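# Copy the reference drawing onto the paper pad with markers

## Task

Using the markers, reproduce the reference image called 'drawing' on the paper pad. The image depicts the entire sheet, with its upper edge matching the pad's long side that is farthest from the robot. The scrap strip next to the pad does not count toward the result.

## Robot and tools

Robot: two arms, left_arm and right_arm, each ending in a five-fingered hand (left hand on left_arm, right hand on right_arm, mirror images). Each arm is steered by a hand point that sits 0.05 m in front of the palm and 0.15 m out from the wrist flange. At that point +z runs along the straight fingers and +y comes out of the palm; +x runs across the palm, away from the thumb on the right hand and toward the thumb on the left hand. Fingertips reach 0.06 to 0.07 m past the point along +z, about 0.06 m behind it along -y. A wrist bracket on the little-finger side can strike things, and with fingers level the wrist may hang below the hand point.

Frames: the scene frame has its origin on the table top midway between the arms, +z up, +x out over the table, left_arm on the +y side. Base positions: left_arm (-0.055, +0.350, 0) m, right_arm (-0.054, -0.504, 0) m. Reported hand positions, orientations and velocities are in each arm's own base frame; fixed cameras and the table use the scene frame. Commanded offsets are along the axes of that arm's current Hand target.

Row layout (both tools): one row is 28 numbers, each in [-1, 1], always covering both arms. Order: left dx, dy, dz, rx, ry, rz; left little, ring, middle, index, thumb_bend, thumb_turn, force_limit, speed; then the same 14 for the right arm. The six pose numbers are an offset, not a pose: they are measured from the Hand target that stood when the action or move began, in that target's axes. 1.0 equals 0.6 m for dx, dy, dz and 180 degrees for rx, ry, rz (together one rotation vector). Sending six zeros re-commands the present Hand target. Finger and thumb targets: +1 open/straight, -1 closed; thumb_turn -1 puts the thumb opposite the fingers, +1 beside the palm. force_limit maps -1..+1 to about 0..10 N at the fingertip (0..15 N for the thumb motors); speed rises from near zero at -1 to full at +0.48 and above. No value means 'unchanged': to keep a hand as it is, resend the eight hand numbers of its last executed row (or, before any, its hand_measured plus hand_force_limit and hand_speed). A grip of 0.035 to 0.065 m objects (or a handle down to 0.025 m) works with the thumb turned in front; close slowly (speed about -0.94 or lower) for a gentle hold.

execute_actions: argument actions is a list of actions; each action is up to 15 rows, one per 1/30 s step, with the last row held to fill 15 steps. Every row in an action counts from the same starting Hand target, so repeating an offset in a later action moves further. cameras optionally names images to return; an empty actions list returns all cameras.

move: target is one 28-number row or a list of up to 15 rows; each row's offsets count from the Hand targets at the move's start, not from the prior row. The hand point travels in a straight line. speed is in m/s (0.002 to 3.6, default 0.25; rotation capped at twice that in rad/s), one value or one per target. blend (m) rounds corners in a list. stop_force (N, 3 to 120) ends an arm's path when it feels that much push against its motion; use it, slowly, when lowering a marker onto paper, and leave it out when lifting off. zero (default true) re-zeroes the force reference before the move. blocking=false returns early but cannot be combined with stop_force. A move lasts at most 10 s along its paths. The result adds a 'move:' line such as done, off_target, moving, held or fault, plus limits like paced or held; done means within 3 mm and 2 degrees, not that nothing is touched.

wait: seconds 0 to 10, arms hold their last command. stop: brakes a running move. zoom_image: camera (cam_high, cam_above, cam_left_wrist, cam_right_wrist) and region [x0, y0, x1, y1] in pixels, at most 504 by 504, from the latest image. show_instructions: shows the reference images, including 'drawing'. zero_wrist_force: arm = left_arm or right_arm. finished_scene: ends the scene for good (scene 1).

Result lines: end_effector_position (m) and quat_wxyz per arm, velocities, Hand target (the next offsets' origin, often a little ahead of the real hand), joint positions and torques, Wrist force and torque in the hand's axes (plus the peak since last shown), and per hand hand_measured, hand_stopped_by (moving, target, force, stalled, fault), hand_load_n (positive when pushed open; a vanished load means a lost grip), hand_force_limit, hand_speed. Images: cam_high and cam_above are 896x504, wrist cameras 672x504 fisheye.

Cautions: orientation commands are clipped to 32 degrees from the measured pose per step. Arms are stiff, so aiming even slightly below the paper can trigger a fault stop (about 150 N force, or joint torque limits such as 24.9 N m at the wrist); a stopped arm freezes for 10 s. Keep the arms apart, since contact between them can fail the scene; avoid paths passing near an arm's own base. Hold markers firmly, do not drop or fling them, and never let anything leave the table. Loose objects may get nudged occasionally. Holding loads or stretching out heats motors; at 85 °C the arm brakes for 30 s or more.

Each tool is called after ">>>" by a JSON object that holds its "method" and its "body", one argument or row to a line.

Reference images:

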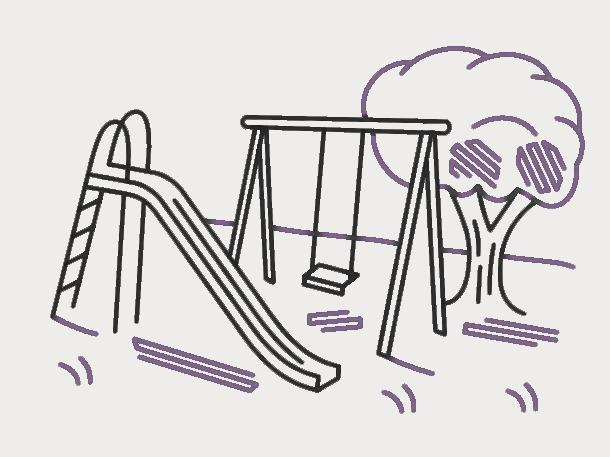

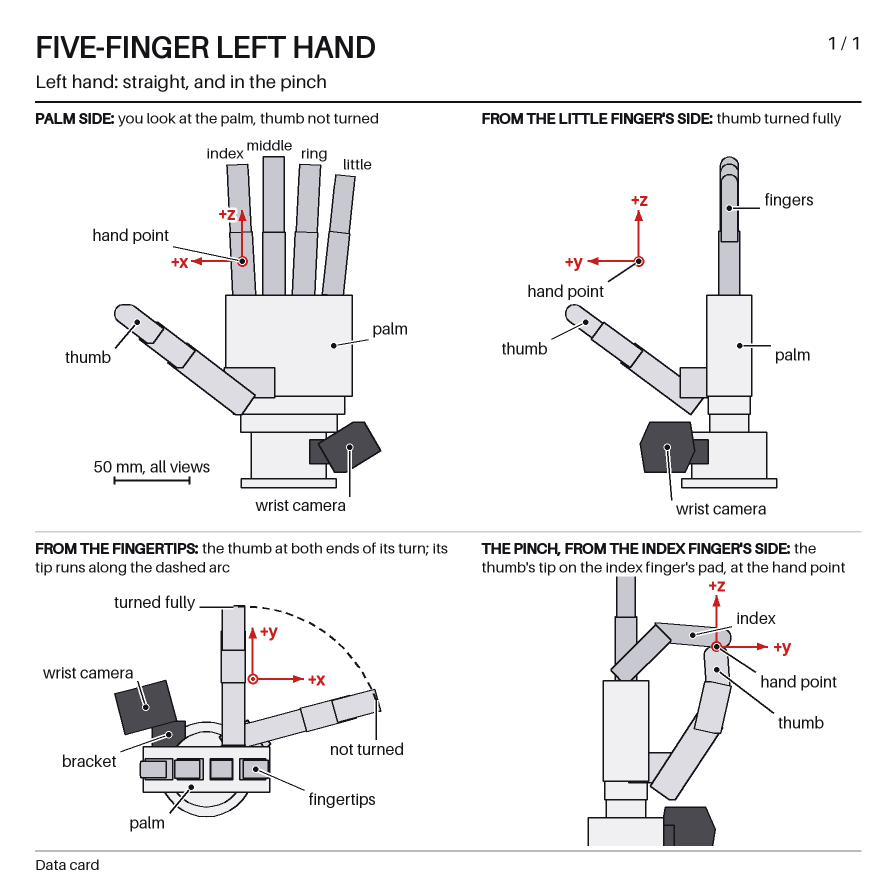

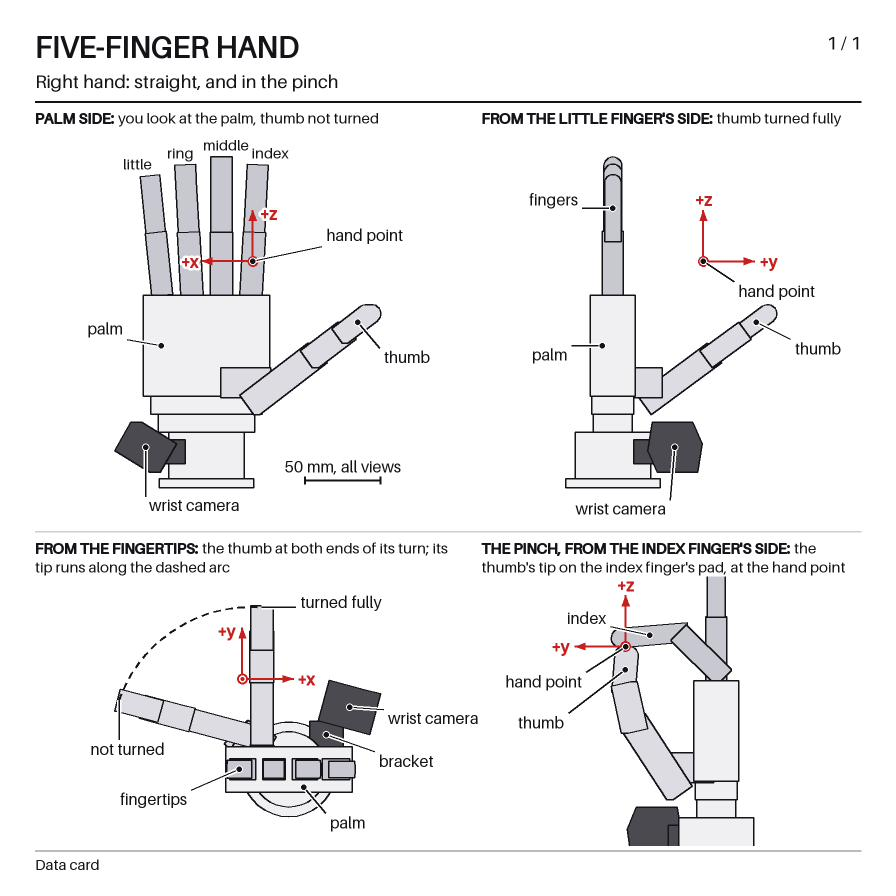

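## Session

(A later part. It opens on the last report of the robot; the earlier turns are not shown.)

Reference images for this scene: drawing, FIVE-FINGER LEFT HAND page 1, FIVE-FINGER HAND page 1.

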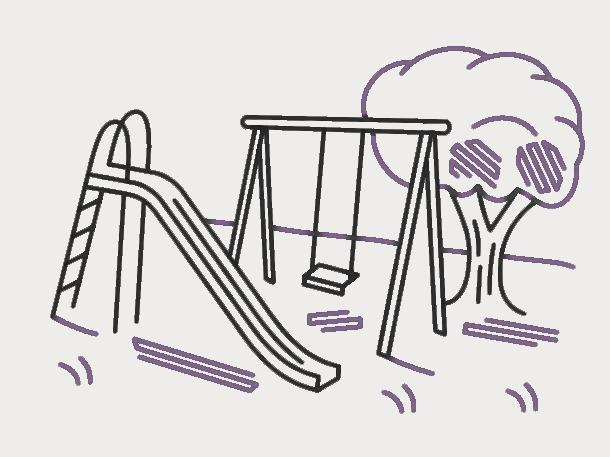

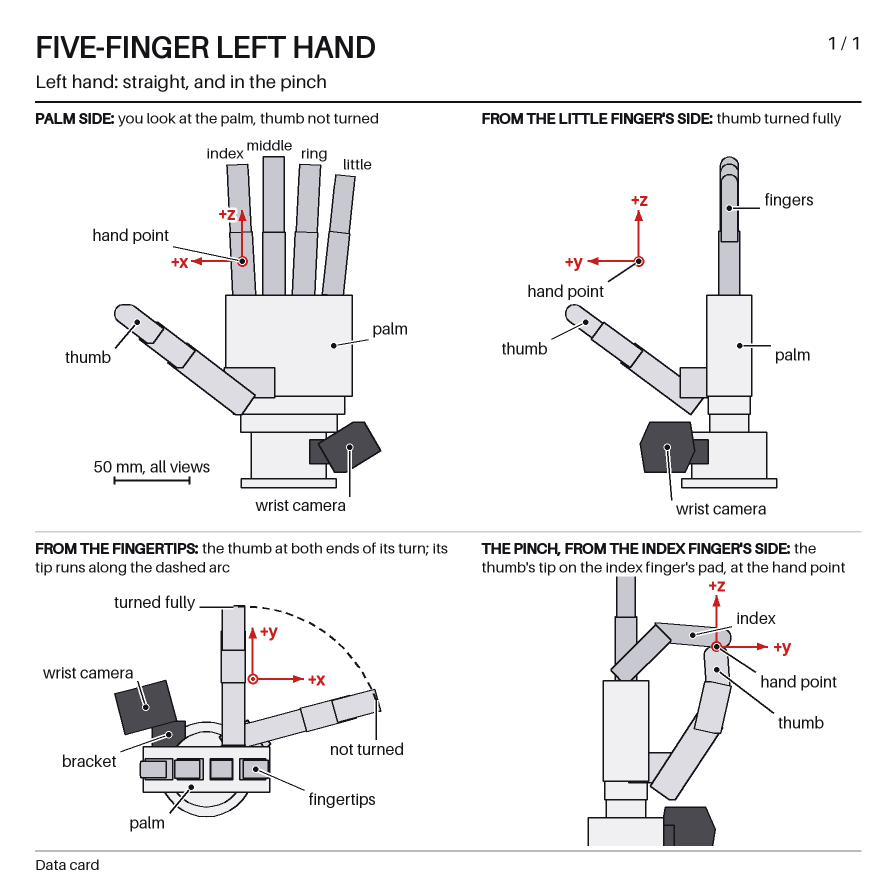

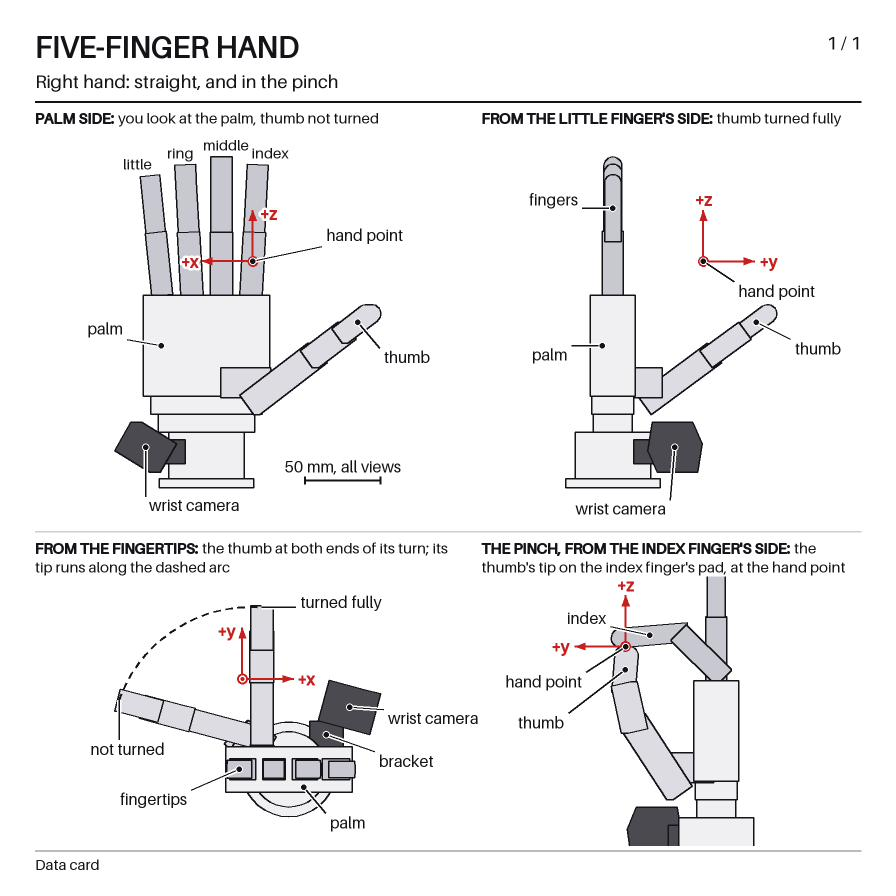

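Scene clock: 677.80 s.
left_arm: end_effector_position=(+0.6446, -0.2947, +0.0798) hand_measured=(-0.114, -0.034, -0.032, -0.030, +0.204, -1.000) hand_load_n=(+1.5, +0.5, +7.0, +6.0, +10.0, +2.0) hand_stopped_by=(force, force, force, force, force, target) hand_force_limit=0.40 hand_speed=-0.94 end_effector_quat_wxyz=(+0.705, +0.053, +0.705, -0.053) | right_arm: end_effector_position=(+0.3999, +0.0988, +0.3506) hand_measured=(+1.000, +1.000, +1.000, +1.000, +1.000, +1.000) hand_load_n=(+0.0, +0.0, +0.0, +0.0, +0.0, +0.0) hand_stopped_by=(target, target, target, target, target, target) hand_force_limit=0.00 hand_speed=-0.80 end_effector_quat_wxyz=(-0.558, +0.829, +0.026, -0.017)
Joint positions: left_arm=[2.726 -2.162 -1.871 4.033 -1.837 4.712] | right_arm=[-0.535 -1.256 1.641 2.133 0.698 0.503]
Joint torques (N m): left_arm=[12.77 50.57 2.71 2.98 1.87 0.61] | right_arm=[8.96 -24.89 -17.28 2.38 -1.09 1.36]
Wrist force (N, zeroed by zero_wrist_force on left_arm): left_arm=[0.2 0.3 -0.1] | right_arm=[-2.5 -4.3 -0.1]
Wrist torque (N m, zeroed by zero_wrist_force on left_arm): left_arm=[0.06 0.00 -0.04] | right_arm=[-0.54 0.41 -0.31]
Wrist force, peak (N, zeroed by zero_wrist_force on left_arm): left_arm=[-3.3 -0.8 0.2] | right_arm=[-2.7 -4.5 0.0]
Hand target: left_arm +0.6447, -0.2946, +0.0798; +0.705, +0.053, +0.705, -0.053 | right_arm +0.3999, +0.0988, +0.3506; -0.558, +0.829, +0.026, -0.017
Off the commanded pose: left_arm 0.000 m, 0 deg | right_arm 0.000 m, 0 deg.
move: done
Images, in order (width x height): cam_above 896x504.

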